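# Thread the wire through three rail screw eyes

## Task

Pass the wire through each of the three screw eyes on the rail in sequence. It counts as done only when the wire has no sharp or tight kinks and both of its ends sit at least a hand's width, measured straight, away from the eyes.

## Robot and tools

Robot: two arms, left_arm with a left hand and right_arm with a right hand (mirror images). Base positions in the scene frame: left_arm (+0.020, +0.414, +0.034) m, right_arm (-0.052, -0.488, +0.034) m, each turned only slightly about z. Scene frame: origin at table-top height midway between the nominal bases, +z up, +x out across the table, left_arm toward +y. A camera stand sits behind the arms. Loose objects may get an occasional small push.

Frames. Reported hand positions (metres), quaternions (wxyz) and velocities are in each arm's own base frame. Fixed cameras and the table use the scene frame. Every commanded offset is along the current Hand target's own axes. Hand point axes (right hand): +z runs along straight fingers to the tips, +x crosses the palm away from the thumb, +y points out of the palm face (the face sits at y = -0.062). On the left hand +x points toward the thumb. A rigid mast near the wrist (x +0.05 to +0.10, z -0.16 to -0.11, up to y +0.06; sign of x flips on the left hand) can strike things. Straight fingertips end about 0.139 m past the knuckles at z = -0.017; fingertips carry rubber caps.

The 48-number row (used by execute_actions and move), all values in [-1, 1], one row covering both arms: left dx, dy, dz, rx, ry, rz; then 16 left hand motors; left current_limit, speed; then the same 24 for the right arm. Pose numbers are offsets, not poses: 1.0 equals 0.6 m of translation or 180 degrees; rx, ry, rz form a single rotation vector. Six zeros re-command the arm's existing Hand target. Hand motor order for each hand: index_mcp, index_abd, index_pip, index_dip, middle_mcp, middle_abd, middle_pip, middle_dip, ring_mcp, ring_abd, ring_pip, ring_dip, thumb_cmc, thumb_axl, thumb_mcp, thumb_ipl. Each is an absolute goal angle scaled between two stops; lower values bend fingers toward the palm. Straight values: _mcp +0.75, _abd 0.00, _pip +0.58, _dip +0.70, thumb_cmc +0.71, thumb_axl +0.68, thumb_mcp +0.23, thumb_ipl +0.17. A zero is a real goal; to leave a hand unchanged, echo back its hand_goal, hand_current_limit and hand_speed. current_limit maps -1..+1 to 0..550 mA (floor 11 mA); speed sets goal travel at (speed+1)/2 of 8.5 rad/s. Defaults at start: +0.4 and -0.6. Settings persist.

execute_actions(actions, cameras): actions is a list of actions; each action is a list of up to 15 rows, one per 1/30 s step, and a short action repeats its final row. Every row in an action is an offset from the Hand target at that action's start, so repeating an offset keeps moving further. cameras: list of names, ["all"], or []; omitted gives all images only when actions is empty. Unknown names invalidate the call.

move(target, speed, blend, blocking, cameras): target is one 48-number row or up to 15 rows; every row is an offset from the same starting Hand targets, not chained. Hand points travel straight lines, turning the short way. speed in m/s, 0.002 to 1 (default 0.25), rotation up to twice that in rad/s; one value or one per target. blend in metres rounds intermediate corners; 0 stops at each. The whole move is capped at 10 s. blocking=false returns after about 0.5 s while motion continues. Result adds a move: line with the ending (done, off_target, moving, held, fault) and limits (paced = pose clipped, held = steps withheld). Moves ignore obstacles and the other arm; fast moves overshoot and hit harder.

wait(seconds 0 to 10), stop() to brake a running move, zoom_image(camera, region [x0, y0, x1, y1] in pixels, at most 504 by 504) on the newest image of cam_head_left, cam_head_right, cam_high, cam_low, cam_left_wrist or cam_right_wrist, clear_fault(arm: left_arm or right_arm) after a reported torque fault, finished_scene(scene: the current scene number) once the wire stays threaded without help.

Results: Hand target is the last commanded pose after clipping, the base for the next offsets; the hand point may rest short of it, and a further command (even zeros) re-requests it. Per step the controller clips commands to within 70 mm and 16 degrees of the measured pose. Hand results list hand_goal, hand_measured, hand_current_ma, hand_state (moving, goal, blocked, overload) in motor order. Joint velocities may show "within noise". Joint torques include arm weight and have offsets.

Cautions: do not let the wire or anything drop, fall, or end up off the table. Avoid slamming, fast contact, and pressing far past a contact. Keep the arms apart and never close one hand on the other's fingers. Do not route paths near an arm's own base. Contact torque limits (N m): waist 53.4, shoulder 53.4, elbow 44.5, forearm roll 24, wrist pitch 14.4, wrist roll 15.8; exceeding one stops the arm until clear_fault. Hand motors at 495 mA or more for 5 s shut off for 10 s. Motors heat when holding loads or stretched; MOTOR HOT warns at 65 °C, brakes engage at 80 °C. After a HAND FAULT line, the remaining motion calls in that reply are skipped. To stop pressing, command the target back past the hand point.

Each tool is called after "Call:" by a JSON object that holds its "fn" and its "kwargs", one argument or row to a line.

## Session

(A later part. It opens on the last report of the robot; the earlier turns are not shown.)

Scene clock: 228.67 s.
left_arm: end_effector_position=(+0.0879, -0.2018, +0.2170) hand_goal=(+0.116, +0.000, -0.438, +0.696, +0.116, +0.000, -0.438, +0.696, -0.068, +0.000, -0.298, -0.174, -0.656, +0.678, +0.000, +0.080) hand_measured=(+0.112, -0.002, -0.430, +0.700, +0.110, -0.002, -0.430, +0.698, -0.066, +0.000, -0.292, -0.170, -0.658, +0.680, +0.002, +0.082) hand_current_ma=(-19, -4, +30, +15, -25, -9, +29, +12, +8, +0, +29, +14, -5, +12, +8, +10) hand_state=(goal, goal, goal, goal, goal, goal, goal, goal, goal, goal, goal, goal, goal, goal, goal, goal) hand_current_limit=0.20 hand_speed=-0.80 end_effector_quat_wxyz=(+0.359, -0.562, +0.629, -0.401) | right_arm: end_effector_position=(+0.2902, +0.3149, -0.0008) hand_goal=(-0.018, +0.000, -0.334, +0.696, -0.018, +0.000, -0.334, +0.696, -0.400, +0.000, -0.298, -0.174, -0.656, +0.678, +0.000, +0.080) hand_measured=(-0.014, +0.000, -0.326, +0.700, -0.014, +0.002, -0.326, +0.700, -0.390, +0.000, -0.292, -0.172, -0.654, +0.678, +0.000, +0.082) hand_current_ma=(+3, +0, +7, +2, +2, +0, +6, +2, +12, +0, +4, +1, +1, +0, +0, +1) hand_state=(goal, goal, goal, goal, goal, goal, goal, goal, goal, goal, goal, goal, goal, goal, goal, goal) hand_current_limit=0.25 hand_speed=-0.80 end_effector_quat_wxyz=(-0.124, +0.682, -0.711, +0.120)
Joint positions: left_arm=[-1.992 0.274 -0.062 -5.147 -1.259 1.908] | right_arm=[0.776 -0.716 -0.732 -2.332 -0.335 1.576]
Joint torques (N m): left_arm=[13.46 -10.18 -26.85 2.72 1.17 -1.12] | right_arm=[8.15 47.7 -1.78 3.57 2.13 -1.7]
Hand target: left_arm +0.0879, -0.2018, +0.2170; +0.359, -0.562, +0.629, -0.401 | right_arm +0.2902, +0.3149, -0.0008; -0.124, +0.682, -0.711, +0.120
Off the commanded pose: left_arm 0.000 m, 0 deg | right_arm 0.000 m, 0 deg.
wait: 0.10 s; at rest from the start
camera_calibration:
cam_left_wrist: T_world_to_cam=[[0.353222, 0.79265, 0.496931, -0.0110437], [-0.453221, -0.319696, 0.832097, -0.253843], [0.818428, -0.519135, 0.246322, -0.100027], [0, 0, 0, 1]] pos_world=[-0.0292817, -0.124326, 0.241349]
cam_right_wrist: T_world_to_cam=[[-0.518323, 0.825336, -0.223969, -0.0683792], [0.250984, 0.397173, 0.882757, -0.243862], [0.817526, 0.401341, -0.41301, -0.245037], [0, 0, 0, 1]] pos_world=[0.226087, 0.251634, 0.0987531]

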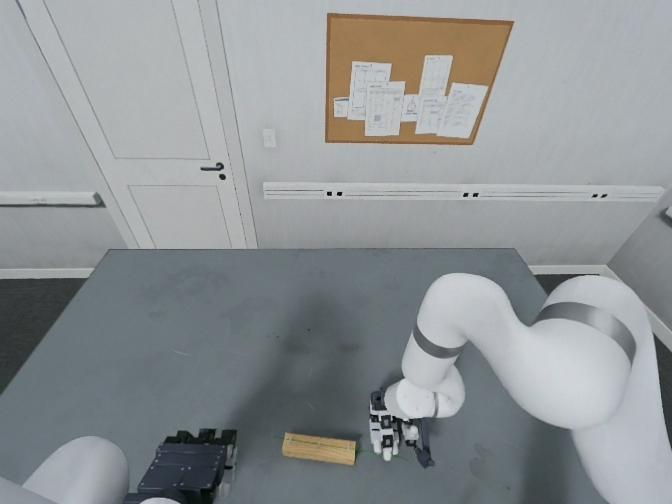

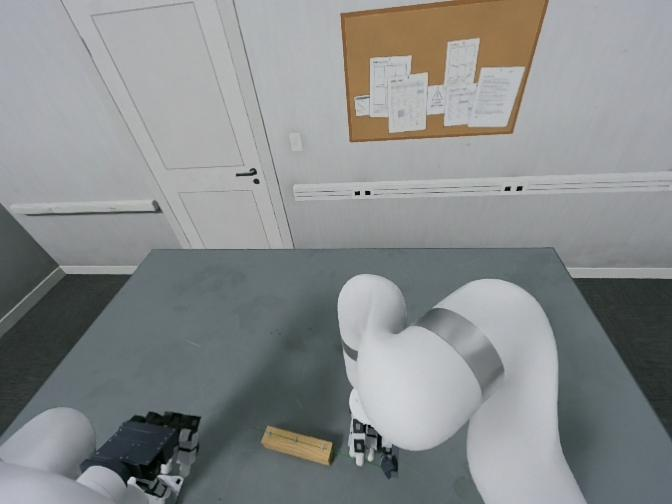

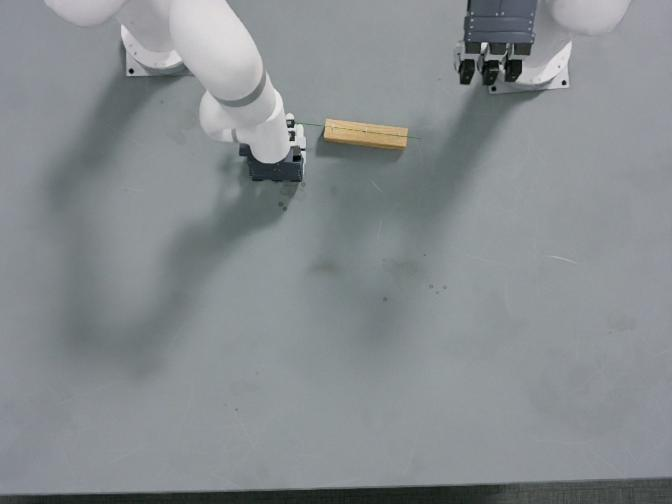

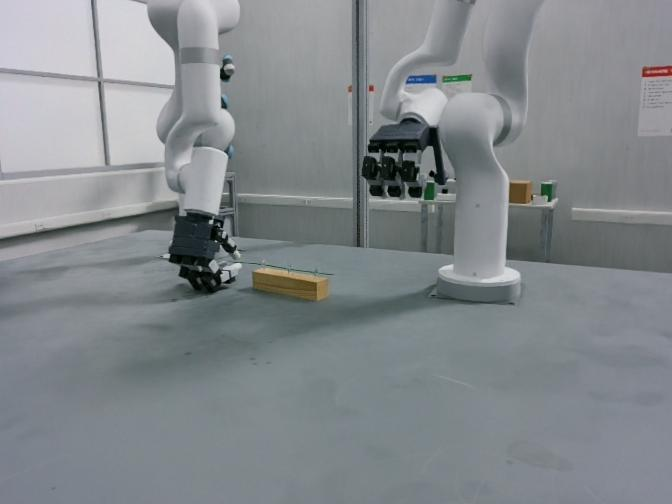

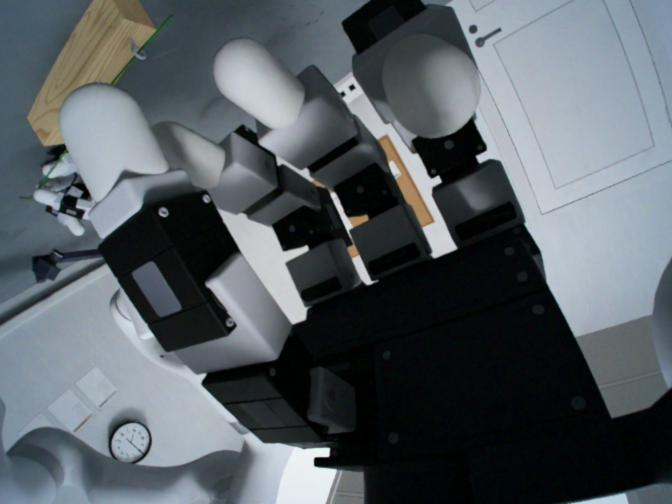

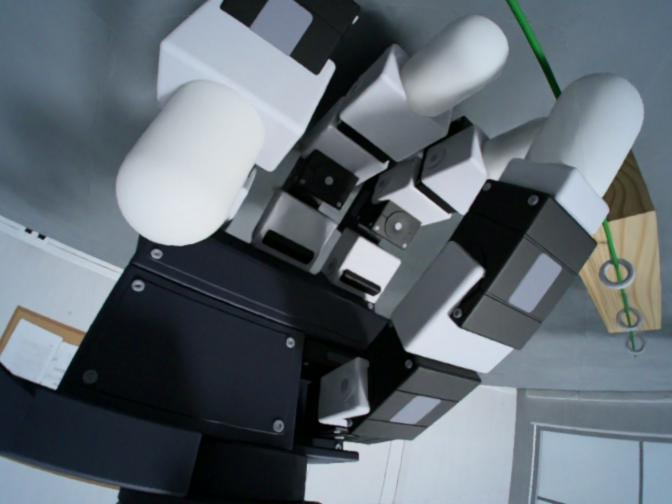

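Call:
{"fn": "move", "kwargs": {
  "target": [0,0,0,0,0,0, 0.115,0,-0.438,0.696, 0.115,0,-0.438,0.696, -0.068,0,-0.299,-0.174, -0.657,0.677,0.0,0.08, 0.2,-0.8, 0.0279,0.0195,0.0073,0,0,0, -0.018,0,-0.334,0.696, -0.018,0,-0.334,0.696, -0.40,0,-0.299,-0.174, -0.657,0.677,0.0,0.08, 0.25,-0.8],
  "speed": 0.04,
  "cameras": ["cam_high","cam_low","cam_right_wrist"]
}}

Call:
{"fn": "zoom_image", "kwargs": {
  "camera": "cam_high",
  "region": [230, 90, 350, 190]
}}

Call:
{"fn": "zoom_image", "kwargs": {
  "camera": "cam_low",
  "region": [150, 225, 250, 300]
}}

Call:
{"fn": "zoom_image", "kwargs": {
  "camera": "cam_low",
  "region": [240, 240, 340, 300]
}}

Call:
{"fn": "zoom_image", "kwargs": {
  "camera": "cam_high",
  "region": [380, 110, 450, 160]
}}

Scene clock: 233.23 s.
left_arm: end_effector_position=(+0.0879, -0.2018, +0.2170) hand_goal=(+0.116, +0.000, -0.438, +0.696, +0.116, +0.000, -0.438, +0.696, -0.068, +0.000, -0.298, -0.174, -0.656, +0.678, +0.000, +0.080) hand_measured=(+0.112, -0.002, -0.430, +0.700, +0.110, -0.002, -0.430, +0.698, -0.066, +0.000, -0.292, -0.170, -0.658, +0.680, +0.002, +0.082) hand_current_ma=(-19, -4, +30, +15, -25, -9, +29, +12, +8, +0, +29, +14, -5, +12, +8, +10) hand_state=(goal, goal, goal, goal, goal, goal, goal, goal, goal, goal, goal, goal, goal, goal, goal, goal) hand_current_limit=0.20 hand_speed=-0.80 end_effector_quat_wxyz=(+0.359, -0.562, +0.629, -0.401) | right_arm: end_effector_position=(+0.2981, +0.3172, +0.0159) hand_goal=(-0.018, +0.000, -0.334, +0.696, -0.018, +0.000, -0.334, +0.696, -0.400, +0.000, -0.298, -0.174, -0.656, +0.678, +0.000, +0.080) hand_measured=(-0.014, +0.000, -0.326, +0.700, -0.014, +0.002, -0.328, +0.700, -0.390, +0.000, -0.292, -0.172, -0.654, +0.678, -0.002, +0.082) hand_current_ma=(+2, +0, +6, +2, +2, +0, +5, +2, +12, +0, +4, +1, +0, +0, -1, +1) hand_state=(goal, goal, goal, goal, goal, goal, goal, goal, goal, goal, goal, goal, goal, goal, goal, goal) hand_current_limit=0.25 hand_speed=-0.80 end_effector_quat_wxyz=(-0.152, +0.677, -0.710, +0.121)
Joint positions: left_arm=[-1.992 0.274 -0.062 -5.147 -1.259 1.908] | right_arm=[0.768 -0.667 -0.703 -2.405 -0.363 1.645]
Joint torques (N m): left_arm=[13.69 -11.05 -26.7 2.56 1.2 -1.02] | right_arm=[1.46 47.21 -7.83 0.84 1.33 0.02]
Hand target: left_arm +0.0879, -0.2018, +0.2170; +0.359, -0.562, +0.629, -0.401 | right_arm +0.2981, +0.3172, +0.0159; -0.152, +0.677, -0.710, +0.121 (not the last commanded pose)
Off the commanded pose: left_arm 0.000 m, 0 deg | right_arm 0.036 m, 3 deg.
TORQUE FAULT: the external load on joint 2 (shoulder) of the right arm reached its load limit, and that arm stopped. The contact can be on any part of that arm beyond that joint, not only on its tool. A torque fault puts only its own arm into a fault stop. That arm's remaining commands of this call were not run. The hold on joint 2 (shoulder) of that arm was moved back by the arm itself, up to 3 degrees, as the stop began. That arm is still stopped at the end of this call. While its stop runs, that arm, its gripper or tool too, takes no new command.
CLEAR FAULT: the right arm stays stopped (state 4) until you call clear_fault(arm="right_arm").
End effector pose when the fault began: right_arm: position (+0.2843, +0.3043, -0.0059), quat_wxyz (-0.126, +0.682, -0.711, +0.120)
Joint positions when the fault began: right_arm=[0.768 -0.718 -0.703 -2.405 -0.361 1.645]
move: fault (right_arm)
camera_calibration:
cam_right_wrist: T_world_to_cam=[[-0.50897, 0.833647, -0.214436, -0.0680359], [0.21295, 0.363318, 0.907002, -0.239758], [0.834027, 0.415972, -0.362444, -0.255865], [0, 0, 0, 1]] pos_world=[0.229827, 0.250259, 0.110135]
Images, in order (width x height): cam_high 672x504, cam_low 672x504, cam_right_wrist 672x504.

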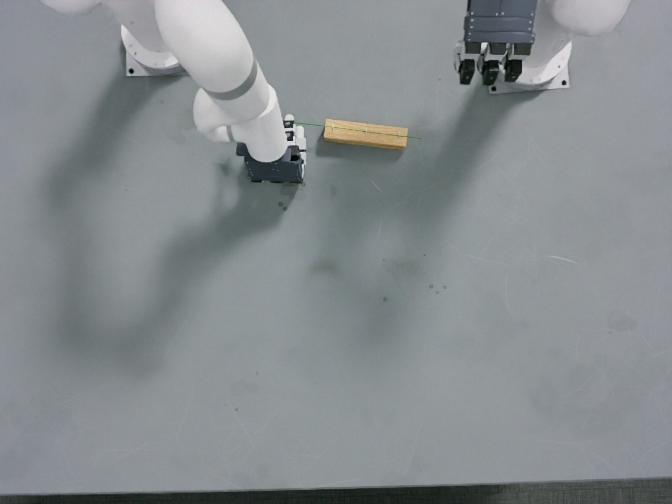

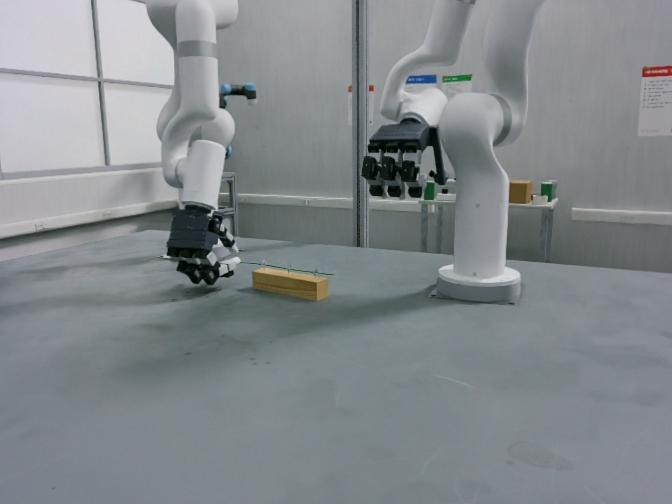

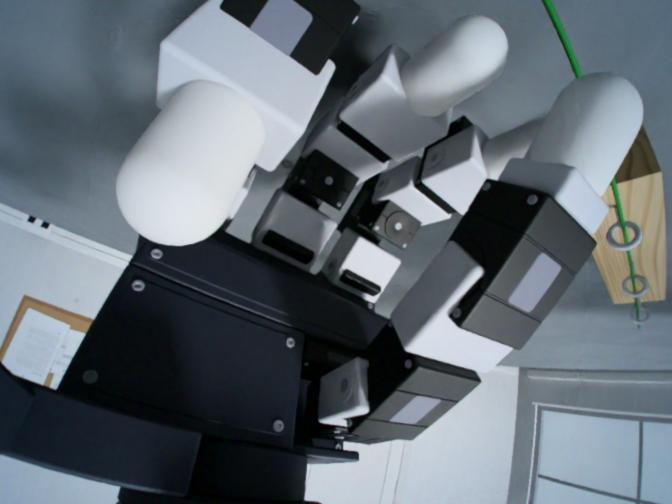

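Scaled by 4.200 from the camera's 672x504 image, which has a finer 960x720 frame.

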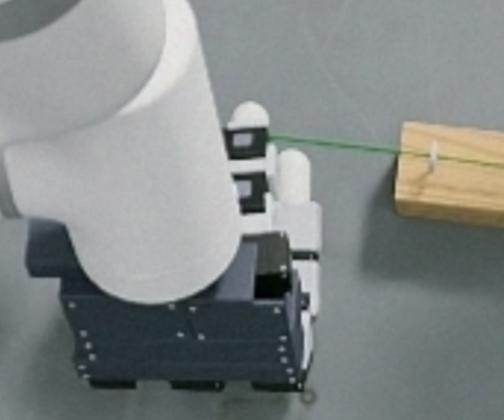

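Scaled by 5.040 from the camera's 672x504 image, which has a finer 960x720 frame.

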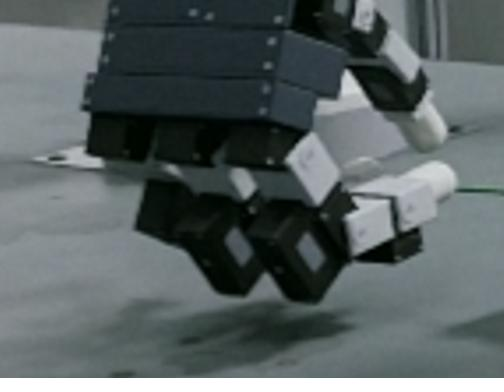

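Scaled by 5.040 from the camera's 672x504 image, which has a finer 960x720 frame.

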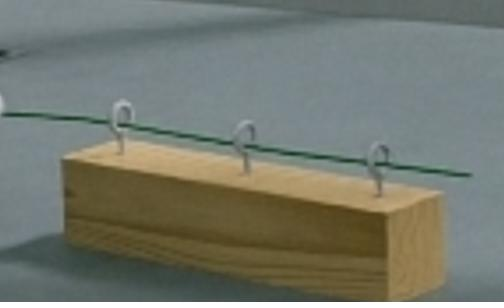

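Scaled by 7.200 from the camera's 672x504 image, which has a finer 960x720 frame.

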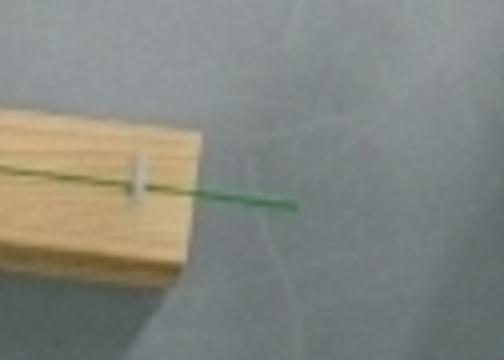

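Call:
{"fn": "clear_fault", "kwargs": {
  "arm": "right_arm"
}}

Scene clock: 235.57 s.
left_arm: end_effector_position=(+0.0879, -0.2018, +0.2170) hand_goal=(+0.116, +0.000, -0.438, +0.696, +0.116, +0.000, -0.438, +0.696, -0.068, +0.000, -0.298, -0.174, -0.656, +0.678, +0.000, +0.080) hand_measured=(+0.112, -0.002, -0.430, +0.700, +0.110, -0.002, -0.430, +0.698, -0.066, +0.000, -0.292, -0.170, -0.658, +0.680, +0.002, +0.082) hand_current_ma=(-19, -4, +30, +15, -25, -9, +29, +12, +8, +0, +29, +14, -5, +12, +8, +10) hand_state=(goal, goal, goal, goal, goal, goal, goal, goal, goal, goal, goal, goal, goal, goal, goal, goal) hand_current_limit=0.20 hand_speed=-0.80 end_effector_quat_wxyz=(+0.359, -0.562, +0.629, -0.401) | right_arm: end_effector_position=(+0.2981, +0.3172, +0.0159) hand_goal=(-0.018, +0.000, -0.334, +0.696, -0.018, +0.000, -0.334, +0.696, -0.400, +0.000, -0.298, -0.174, -0.656, +0.678, +0.000, +0.080) hand_measured=(-0.014, +0.000, -0.326, +0.700, -0.014, +0.002, -0.328, +0.700, -0.390, +0.000, -0.292, -0.172, -0.654, +0.678, -0.002, +0.082) hand_current_ma=(+2, +0, +6, +2, +2, +0, +5, +2, +12, +0, +4, +1, +0, +0, -1, +1) hand_state=(goal, goal, goal, goal, goal, goal, goal, goal, goal, goal, goal, goal, goal, goal, goal, goal) hand_current_limit=0.25 hand_speed=-0.80 end_effector_quat_wxyz=(-0.152, +0.677, -0.710, +0.121)
Joint positions: left_arm=[-1.992 0.274 -0.062 -5.147 -1.259 1.908] | right_arm=[0.768 -0.667 -0.703 -2.405 -0.363 1.645]
Joint torques (N m): left_arm=[12.87 -9.49 -26.6 2.96 1.1 -1.06] | right_arm=[0.78 47.01 -7.36 0.57 1.5 0.07]
Hand target: left_arm +0.0879, -0.2018, +0.2170; +0.359, -0.562, +0.629, -0.401 | right_arm +0.2981, +0.3172, +0.0159; -0.152, +0.677, -0.710, +0.121 (not the last commanded pose)
Off the commanded pose: left_arm 0.000 m, 0 deg | right_arm 0.036 m, 3 deg.
TORQUE FAULT, CONTINUED: the right arm's stop, for the torque fault of joint 2 (shoulder) that an earlier result reported, is over. The call counts as one of the actions that you can send in this scene. The hold on joint 2 (shoulder) of that arm was moved back by the arm itself, up to 3 degrees, as the stop began. That arm's target is now where it stood when the stop ended, not its last command. That arm keeps its grip as last carried out and accepts commands again: back off and push less far.
CLEAR FAULT: your call cleared the right arm's torque fault. If a joint's load stays at its limit, that arm stops again at once.

Call:
{"fn": "move", "kwargs": {
  "target": [0,0,0,0,0,0, 0.115,0,-0.438,0.696, 0.115,0,-0.438,0.696, -0.068,0,-0.299,-0.174, -0.657,0.677,0.0,0.08, 0.2,-0.8, -0.0062,-0.0452,-0.1107,0,0,0, -0.018,0,-0.334,0.696, -0.018,0,-0.334,0.696, -0.40,0,-0.299,-0.174, -0.657,0.677,0.0,0.08, 0.25,-0.8],
  "speed": 0.1,
  "cameras": ["cam_high","cam_low"]
}}

Call:
{"fn": "zoom_image", "kwargs": {
  "camera": "cam_low",
  "region": [150, 215, 350, 305]
}}

Call:
{"fn": "zoom_image", "kwargs": {
  "camera": "cam_high",
  "region": [220, 90, 440, 180]
}}

Scene clock: 237.47 s.
left_arm: end_effector_position=(+0.0879, -0.2018, +0.2170) hand_goal=(+0.116, +0.000, -0.438, +0.696, +0.116, +0.000, -0.438, +0.696, -0.068, +0.000, -0.298, -0.174, -0.656, +0.678, +0.000, +0.080) hand_measured=(+0.112, -0.002, -0.430, +0.700, +0.110, -0.002, -0.430, +0.698, -0.066, +0.000, -0.292, -0.170, -0.658, +0.680, +0.002, +0.082) hand_current_ma=(-19, -4, +30, +15, -25, -9, +29, +12, +8, +0, +29, +14, -5, +12, +8, +10) hand_state=(goal, goal, goal, goal, goal, goal, goal, goal, goal, goal, goal, goal, goal, goal, goal, goal) hand_current_limit=0.20 hand_speed=-0.80 end_effector_quat_wxyz=(+0.359, -0.562, +0.629, -0.401) | right_arm: end_effector_position=(+0.2981, +0.3172, +0.0877) hand_goal=(-0.018, +0.000, -0.334, +0.696, -0.018, +0.000, -0.334, +0.696, -0.400, +0.000, -0.298, -0.174, -0.656, +0.678, +0.000, +0.080) hand_measured=(-0.014, +0.000, -0.326, +0.700, -0.014, +0.002, -0.328, +0.700, -0.390, +0.000, -0.292, -0.172, -0.654, +0.678, -0.002, +0.082) hand_current_ma=(+3, +0, +6, +2, +2, +0, +5, +2, +12, +0, +4, +1, +0, +0, -1, +1) hand_state=(goal, goal, goal, goal, goal, goal, goal, goal, goal, goal, goal, goal, goal, goal, goal, goal) hand_current_limit=0.25 hand_speed=-0.80 end_effector_quat_wxyz=(-0.152, +0.677, -0.710, +0.120)
Joint positions: left_arm=[-1.992 0.274 -0.062 -5.147 -1.259 1.908] | right_arm=[0.768 -0.473 -0.666 -2.016 -0.267 1.237]
Joint torques (N m): left_arm=[13.47 -10.51 -26.54 2.13 1.14 -1.03] | right_arm=[6.94 43.63 -28.54 2.49 2.17 -1.46]
Hand target: left_arm +0.0879, -0.2018, +0.2170; +0.359, -0.562, +0.629, -0.401 | right_arm +0.2981, +0.3172, +0.0877; -0.152, +0.677, -0.710, +0.121
Off the commanded pose: left_arm 0.000 m, 0 deg | right_arm 0.000 m, 0 deg.
move: done
Images, in order (width x height): cam_high 672x504, cam_low 672x504.

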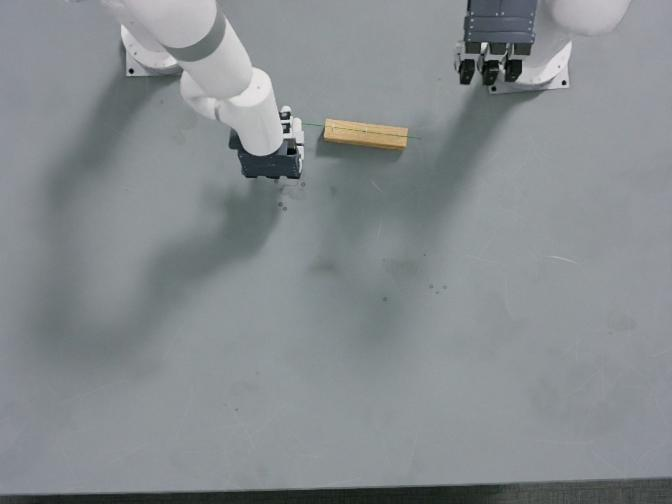

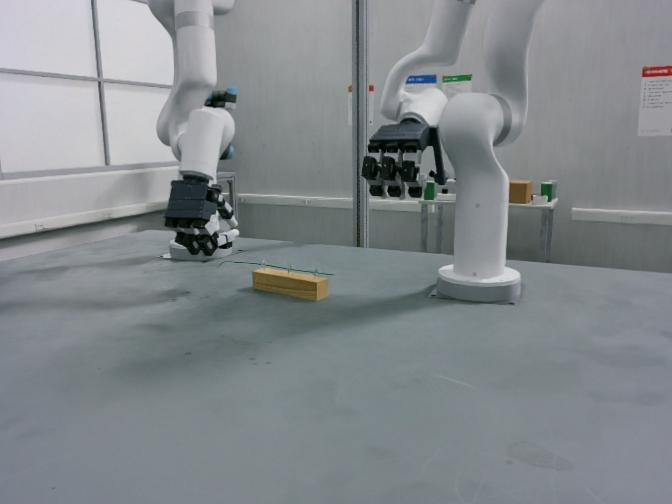

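Scaled by 2.520 from the camera's 672x504 image, which has a finer 960x720 frame.

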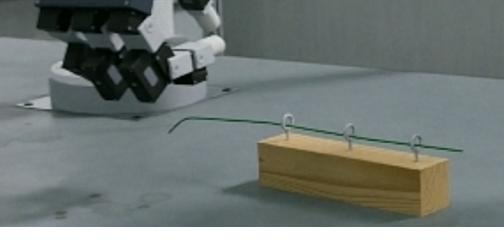

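Scaled by 2.291 from the camera's 672x504 image, which has a finer 960x720 frame.

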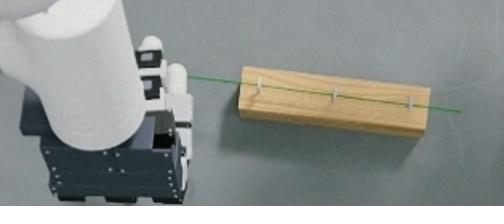

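Call:
{"fn": "move", "kwargs": {
  "target": [0,0,0,0,0,0, 0.115,0,-0.438,0.696, 0.115,0,-0.438,0.696, -0.068,0,-0.299,-0.174, -0.657,0.677,0.0,0.08, 0.2,-0.8, 0.0337,0.0282,-0.0133,0.2384,0.0396,0.0171, 0.115,0,-0.438,0.696, 0.115,0,-0.438,0.696, -0.40,0,-0.299,-0.174, -0.657,0.677,0.0,0.08, 0.25,-0.8],
  "speed": 0.2,
  "cameras": ["cam_high","cam_low","cam_right_wrist"]
}}

Call:
{"fn": "zoom_image", "kwargs": {
  "camera": "cam_low",
  "region": [190, 225, 290, 295]
}}

Call:
{"fn": "zoom_image", "kwargs": {
  "camera": "cam_high",
  "region": [240, 90, 360, 180]
}}

Scene clock: 240.27 s.
left_arm: end_effector_position=(+0.0879, -0.2018, +0.2170) hand_goal=(+0.116, +0.000, -0.438, +0.696, +0.116, +0.000, -0.438, +0.696, -0.068, +0.000, -0.298, -0.174, -0.656, +0.678, +0.000, +0.080) hand_measured=(+0.112, -0.002, -0.430, +0.700, +0.110, -0.002, -0.430, +0.698, -0.066, +0.000, -0.292, -0.170, -0.658, +0.680, +0.002, +0.082) hand_current_ma=(-19, -4, +30, +15, -25, -9, +29, +12, +8, +0, +29, +14, -5, +12, +8, +10) hand_state=(goal, goal, goal, goal, goal, goal, goal, goal, goal, goal, goal, goal, goal, goal, goal, goal) hand_current_limit=0.20 hand_speed=-0.80 end_effector_quat_wxyz=(+0.359, -0.562, +0.629, -0.401) | right_arm: end_effector_position=(+0.2787, +0.2976, +0.0877) hand_goal=(+0.116, +0.000, -0.438, +0.696, +0.116, +0.000, -0.438, +0.696, -0.400, +0.000, -0.298, -0.174, -0.656, +0.678, +0.000, +0.080) hand_measured=(+0.116, +0.000, -0.432, +0.700, +0.116, +0.002, -0.432, +0.700, -0.390, +0.000, -0.292, -0.172, -0.654, +0.678, -0.002, +0.082) hand_current_ma=(+0, +0, +5, +2, +0, +0, +4, +2, +10, +0, +4, +1, +0, +0, -1, +1) hand_state=(goal, goal, goal, goal, goal, goal, goal, goal, goal, goal, goal, goal, goal, goal, goal, goal) hand_current_limit=0.25 hand_speed=-0.80 end_effector_quat_wxyz=(+0.348, -0.547, +0.642, -0.409)
Joint positions: left_arm=[-1.992 0.274 -0.062 -5.147 -1.259 1.908] | right_arm=[1.209 -0.559 -0.478 -1.81 -1.151 1.659]
Joint torques (N m): left_arm=[12.4 -10.29 -26.53 2.4 1.21 -1.06] | right_arm=[7.2 14.53 -21.42 2.89 -4.64 1.96]
Hand target: left_arm +0.0879, -0.2018, +0.2170; +0.359, -0.562, +0.629, -0.401 | right_arm +0.2787, +0.2976, +0.0876; +0.349, -0.547, +0.642, -0.409
Off the commanded pose: left_arm 0.000 m, 0 deg | right_arm 0.000 m, 0 deg.
move: done
camera_calibration:
cam_right_wrist: T_world_to_cam=[[-0.0917081, 0.826976, -0.554707, -0.130666], [-0.383914, 0.484626, 0.785969, -0.152826], [0.918803, 0.28504, 0.273044, -0.245863], [0, 0, 0, 1]] pos_world=[0.155245, 0.252202, 0.114766]
Images, in order (width x height): cam_high 672x504, cam_low 672x504, cam_right_wrist 672x504.

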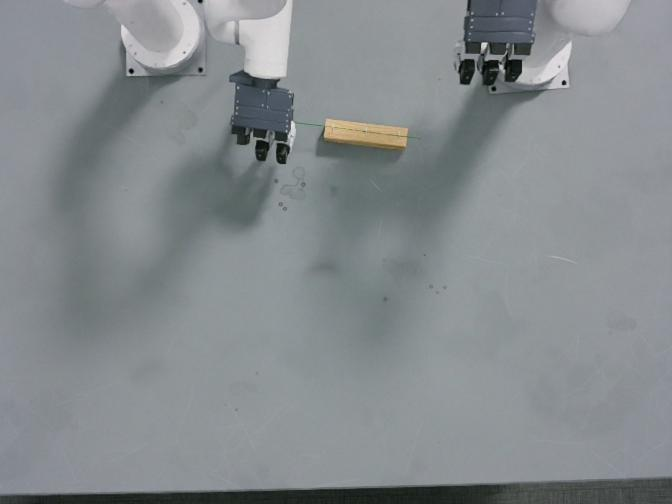

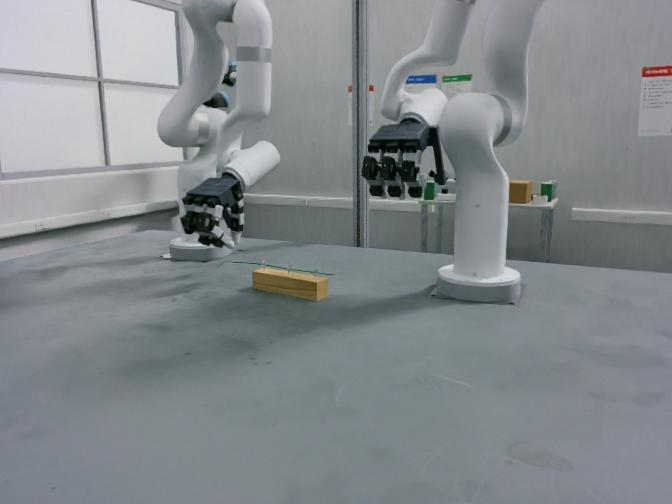

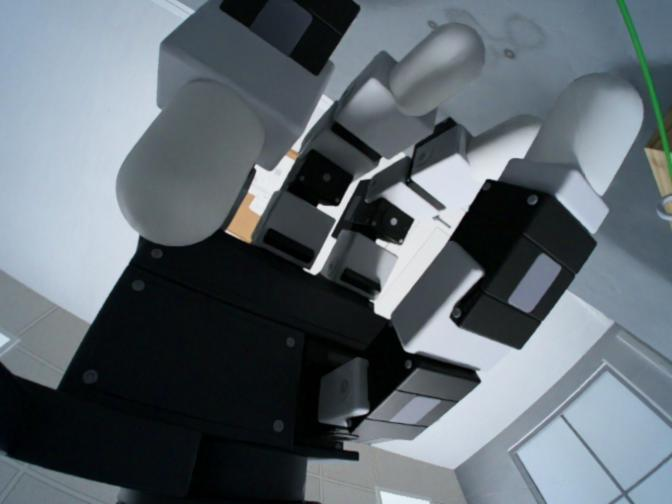

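Scaled by 5.040 from the camera's 672x504 image, which has a finer 960x720 frame.

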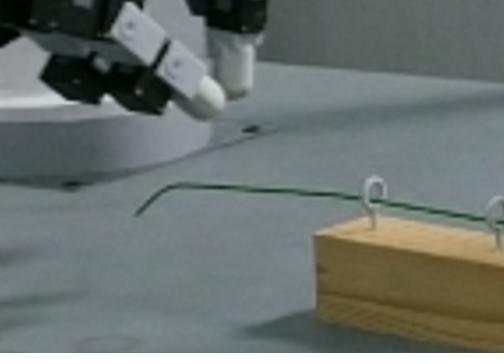

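Scaled by 4.200 from the camera's 672x504 image, which has a finer 960x720 frame.

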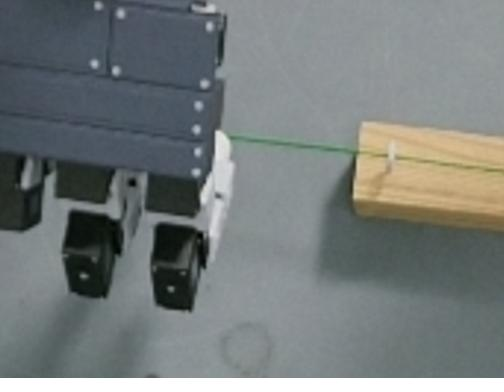

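Call:
{"fn": "zoom_image", "kwargs": {
  "camera": "cam_low",
  "region": [200, 220, 250, 260]
}}

Call:
{"fn": "zoom_image", "kwargs": {
  "camera": "cam_right_wrist",
  "region": [400, 0, 672, 260]
}}

Scaled by 10.080 from the camera's 672x504 image, which has a finer 960x720 frame.

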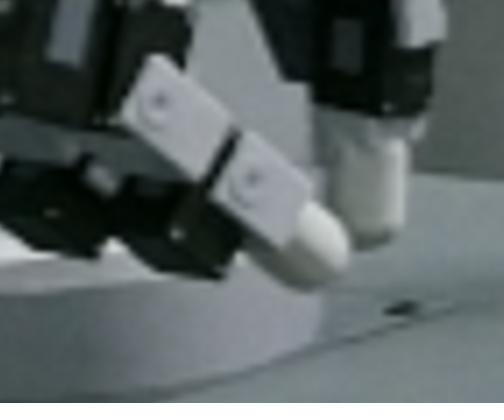

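Scaled by 1.853 from the camera's 672x504 image, which has a finer 960x720 frame.

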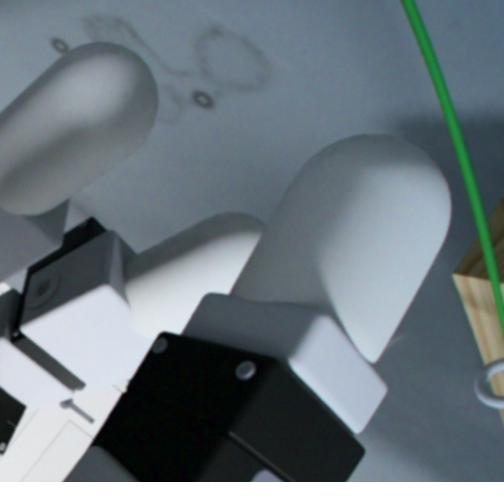

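Call:
{"fn": "move", "kwargs": {
  "target": [0,0,0,0,0,0, 0.115,0,-0.438,0.696, 0.115,0,-0.438,0.696, -0.068,0,-0.299,-0.174, -0.657,0.677,0.0,0.08, 0.2,-0.8, 0,0.0604,0.0282,0,0,0, 0.115,0,-0.438,0.696, 0.115,0,-0.438,0.696, -0.40,0,-0.299,-0.174, -0.657,0.677,0.0,0.08, 0.25,-0.8],
  "speed": 0.08,
  "cameras": ["cam_high","cam_low","cam_right_wrist"]
}}

Call:
{"fn": "zoom_image", "kwargs": {
  "camera": "cam_low",
  "region": [190, 225, 290, 295]
}}

Call:
{"fn": "zoom_image", "kwargs": {
  "camera": "cam_right_wrist",
  "region": [400, 0, 672, 260]
}}

Scene clock: 244.03 s.
left_arm: end_effector_position=(+0.0879, -0.2018, +0.2170) hand_goal=(+0.116, +0.000, -0.438, +0.696, +0.116, +0.000, -0.438, +0.696, -0.068, +0.000, -0.298, -0.174, -0.656, +0.678, +0.000, +0.080) hand_measured=(+0.112, -0.002, -0.430, +0.700, +0.110, -0.002, -0.430, +0.698, -0.066, +0.000, -0.292, -0.170, -0.658, +0.680, +0.002, +0.082) hand_current_ma=(-19, -4, +30, +15, -25, -9, +29, +12, +8, +0, +29, +14, -5, +12, +8, +10) hand_state=(goal, goal, goal, goal, goal, goal, goal, goal, goal, goal, goal, goal, goal, goal, goal, goal) hand_current_limit=0.20 hand_speed=-0.80 end_effector_quat_wxyz=(+0.359, -0.562, +0.629, -0.401) | right_arm: end_effector_position=(+0.2787, +0.2977, +0.0477) hand_goal=(+0.116, +0.000, -0.438, +0.696, +0.116, +0.000, -0.438, +0.696, -0.400, +0.000, -0.298, -0.174, -0.656, +0.678, +0.000, +0.080) hand_measured=(+0.116, +0.000, -0.432, +0.700, +0.116, +0.002, -0.432, +0.700, -0.390, +0.000, -0.292, -0.172, -0.654, +0.678, -0.002, +0.082) hand_current_ma=(+0, +0, +5, +2, +0, +0, +4, +2, +10, +0, +4, +1, +0, +0, -1, +1) hand_state=(goal, goal, goal, goal, goal, goal, goal, goal, goal, goal, goal, goal, goal, goal, goal, goal) hand_current_limit=0.25 hand_speed=-0.80 end_effector_quat_wxyz=(+0.349, -0.547, +0.642, -0.408)
Joint positions: left_arm=[-1.992 0.274 -0.062 -5.147 -1.259 1.908] | right_arm=[1.209 -0.695 -0.517 -1.85 -1.176 1.761]
Joint torques (N m): left_arm=[11.7 -10.03 -26.89 2.64 1.12 -1.02] | right_arm=[-3.72 18.35 -18.76 -3.11 -4.51 1.98]
Hand target: left_arm +0.0879, -0.2018, +0.2170; +0.359, -0.562, +0.629, -0.401 | right_arm +0.2787, +0.2977, +0.0477; +0.349, -0.547, +0.642, -0.409
Off the commanded pose: left_arm 0.000 m, 0 deg | right_arm 0.000 m, 0 deg.
move: done
camera_calibration:
cam_right_wrist: T_world_to_cam=[[-0.0918204, 0.826986, -0.554673, -0.152925], [-0.383987, 0.48454, 0.785987, -0.121403], [0.918762, 0.285157, 0.273061, -0.234995], [0, 0, 0, 1]] pos_world=[0.155246, 0.252303, 0.0747659]
Images, in order (width x height): cam_high 672x504, cam_low 672x504, cam_right_wrist 672x504.

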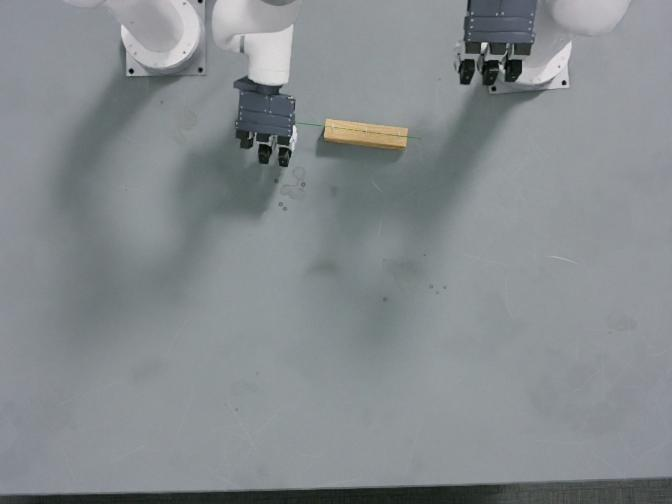

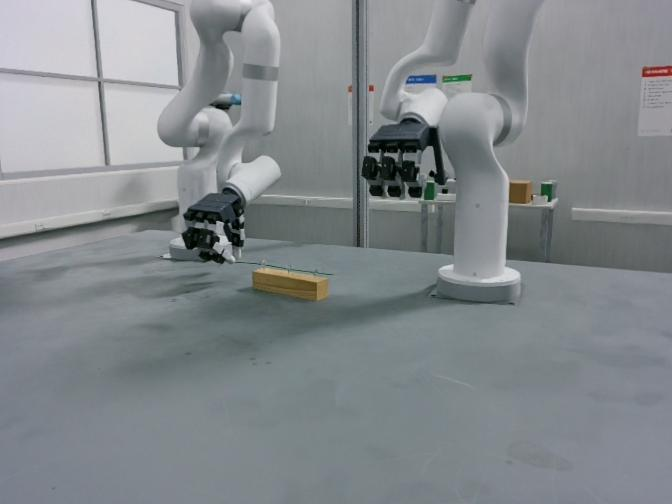

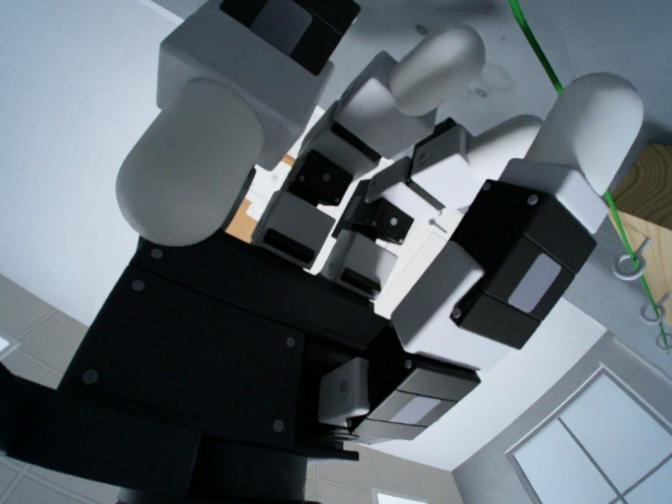

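Scaled by 5.040 from the camera's 672x504 image, which has a finer 960x720 frame.

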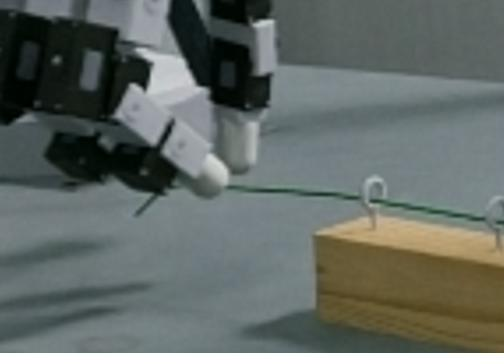

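Scaled by 1.853 from the camera's 672x504 image, which has a finer 960x720 frame.

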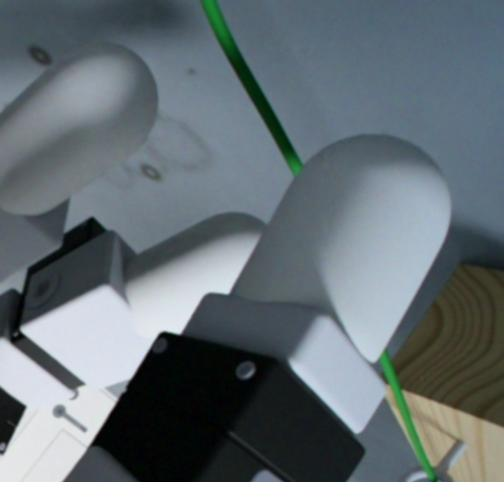

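Call:
{"fn": "zoom_image", "kwargs": {
  "camera": "cam_high",
  "region": [260, 100, 320, 160]
}}

Call:
{"fn": "zoom_image", "kwargs": {
  "camera": "cam_low",
  "region": [200, 230, 250, 275]
}}

Scaled by 8.400 from the camera's 672x504 image, which has a finer 960x720 frame.

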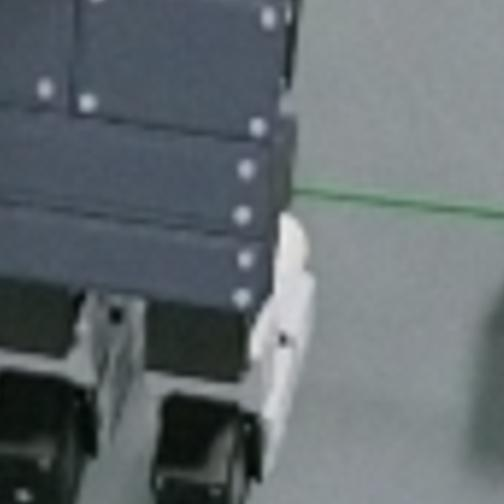

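Scaled by 10.080 from the camera's 672x504 image, which has a finer 960x720 frame.

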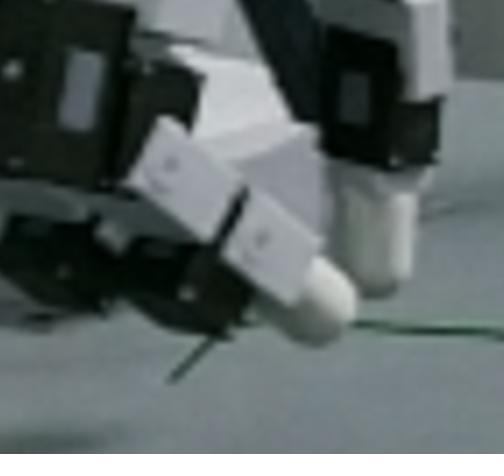

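Call:
{"fn": "move", "kwargs": {
  "target": [0,0,0,0,0,0, 0.115,0,-0.438,0.696, 0.115,0,-0.438,0.696, -0.068,0,-0.299,-0.174, -0.657,0.677,0.0,0.08, 0.2,-0.8, 0,0.0320,0.0260,0,0,0, 0.115,0,-0.438,0.696, 0.115,0,-0.438,0.696, -0.40,0,-0.299,-0.174, -0.657,0.677,0.0,0.08, 0.25,-0.8],
  "speed": 0.06,
  "cameras": ["cam_high","cam_low","cam_right_wrist"]
}}

Call:
{"fn": "zoom_image", "kwargs": {
  "camera": "cam_low",
  "region": [200, 230, 270, 290]
}}

Call:
{"fn": "zoom_image", "kwargs": {
  "camera": "cam_right_wrist",
  "region": [400, 0, 672, 260]
}}

Call:
{"fn": "zoom_image", "kwargs": {
  "camera": "cam_high",
  "region": [260, 100, 350, 170]
}}

Scene clock: 247.50 s.
left_arm: end_effector_position=(+0.0879, -0.2018, +0.2170) hand_goal=(+0.116, +0.000, -0.438, +0.696, +0.116, +0.000, -0.438, +0.696, -0.068, +0.000, -0.298, -0.174, -0.656, +0.678, +0.000, +0.080) hand_measured=(+0.112, -0.002, -0.430, +0.700, +0.110, -0.002, -0.430, +0.698, -0.066, +0.000, -0.292, -0.170, -0.658, +0.680, +0.002, +0.082) hand_current_ma=(-19, -4, +30, +15, -25, -9, +29, +12, +8, +0, +29, +14, -5, +12, +8, +10) hand_state=(goal, goal, goal, goal, goal, goal, goal, goal, goal, goal, goal, goal, goal, goal, goal, goal) hand_current_limit=0.20 hand_speed=-0.80 end_effector_quat_wxyz=(+0.359, -0.562, +0.629, -0.401) | right_arm: end_effector_position=(+0.2846, +0.2967, +0.0237) hand_goal=(+0.116, +0.000, -0.438, +0.696, +0.116, +0.000, -0.438, +0.696, -0.400, +0.000, -0.298, -0.174, -0.656, +0.678, +0.000, +0.080) hand_measured=(+0.116, +0.000, -0.432, +0.700, +0.116, +0.002, -0.432, +0.700, -0.390, +0.000, -0.292, -0.172, -0.654, +0.678, -0.002, +0.082) hand_current_ma=(+0, +0, +5, +2, +0, +0, +4, +2, +10, +0, +4, +1, +0, +0, -1, +1) hand_state=(goal, goal, goal, goal, goal, goal, goal, goal, goal, goal, goal, goal, goal, goal, goal, goal) hand_current_limit=0.25 hand_speed=-0.80 end_effector_quat_wxyz=(+0.349, -0.547, +0.642, -0.409)
Joint positions: left_arm=[-1.992 0.274 -0.062 -5.147 -1.259 1.908] | right_arm=[1.191 -0.775 -0.548 -1.886 -1.194 1.81]
Joint torques (N m): left_arm=[12.35 -9.66 -27.01 2.78 1.14 -0.99] | right_arm=[-5.39 18.64 -18.14 -3.24 -4.48 1.89]
Hand target: left_arm +0.0879, -0.2018, +0.2170; +0.359, -0.562, +0.629, -0.401 | right_arm +0.2846, +0.2967, +0.0237; +0.349, -0.547, +0.642, -0.409
Off the commanded pose: left_arm 0.000 m, 0 deg | right_arm 0.000 m, 0 deg.
move: done
camera_calibration:
cam_right_wrist: T_world_to_cam=[[-0.0917081, 0.826976, -0.554707, -0.164882], [-0.383914, 0.484626, 0.785969, -0.0998223], [0.918803, 0.28504, 0.273044, -0.233553], [0, 0, 0, 1]] pos_world=[0.161145, 0.251302, 0.050766]
Images, in order (width x height): cam_high 672x504, cam_low 672x504, cam_right_wrist 672x504.

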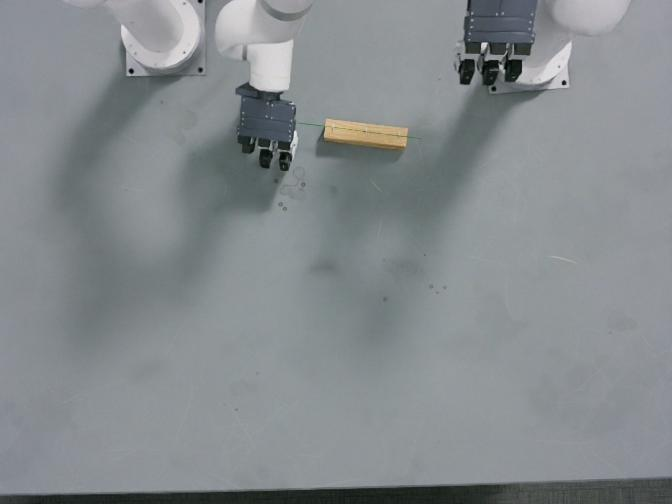

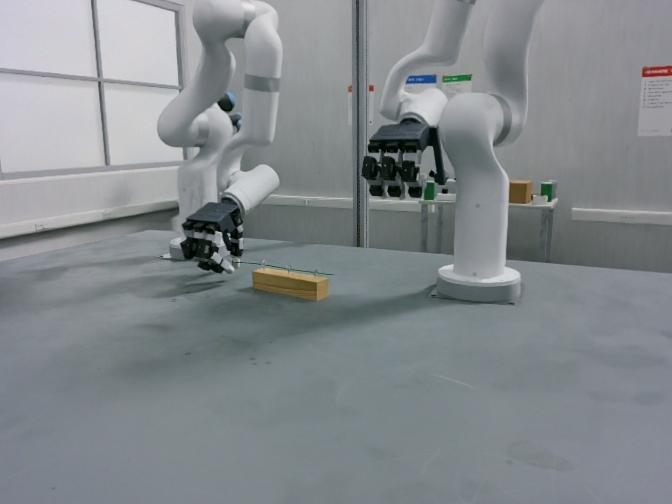

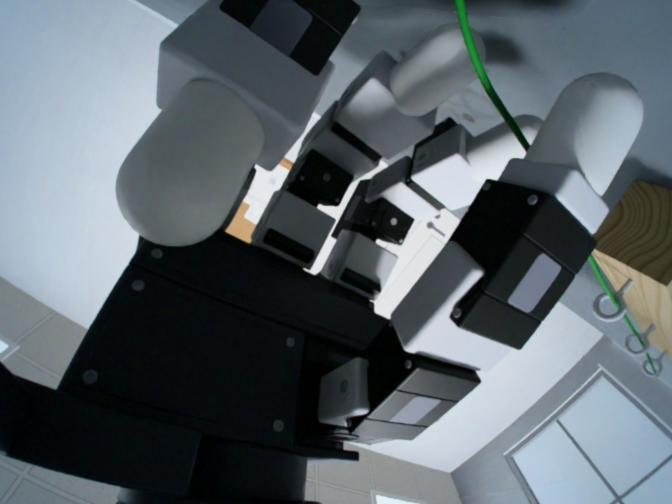

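Scaled by 7.200 from the camera's 672x504 image, which has a finer 960x720 frame.

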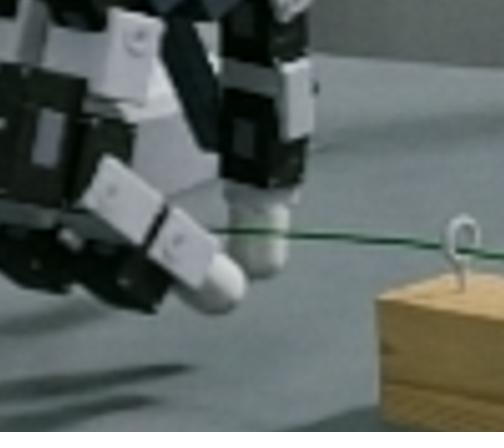

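Scaled by 1.853 from the camera's 672x504 image, which has a finer 960x720 frame.

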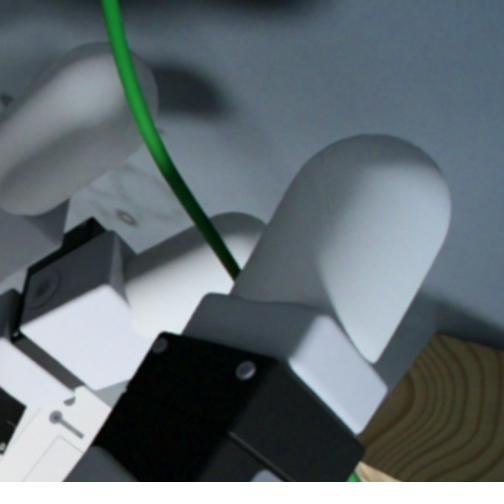

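Scaled by 5.600 from the camera's 672x504 image, which has a finer 960x720 frame.

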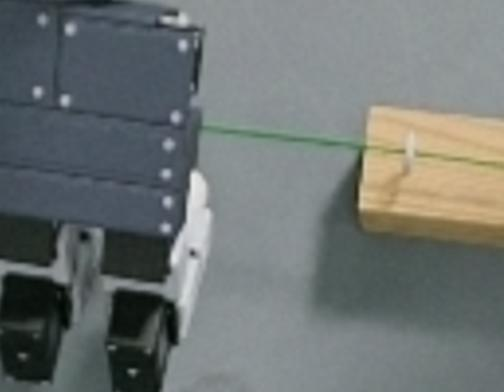

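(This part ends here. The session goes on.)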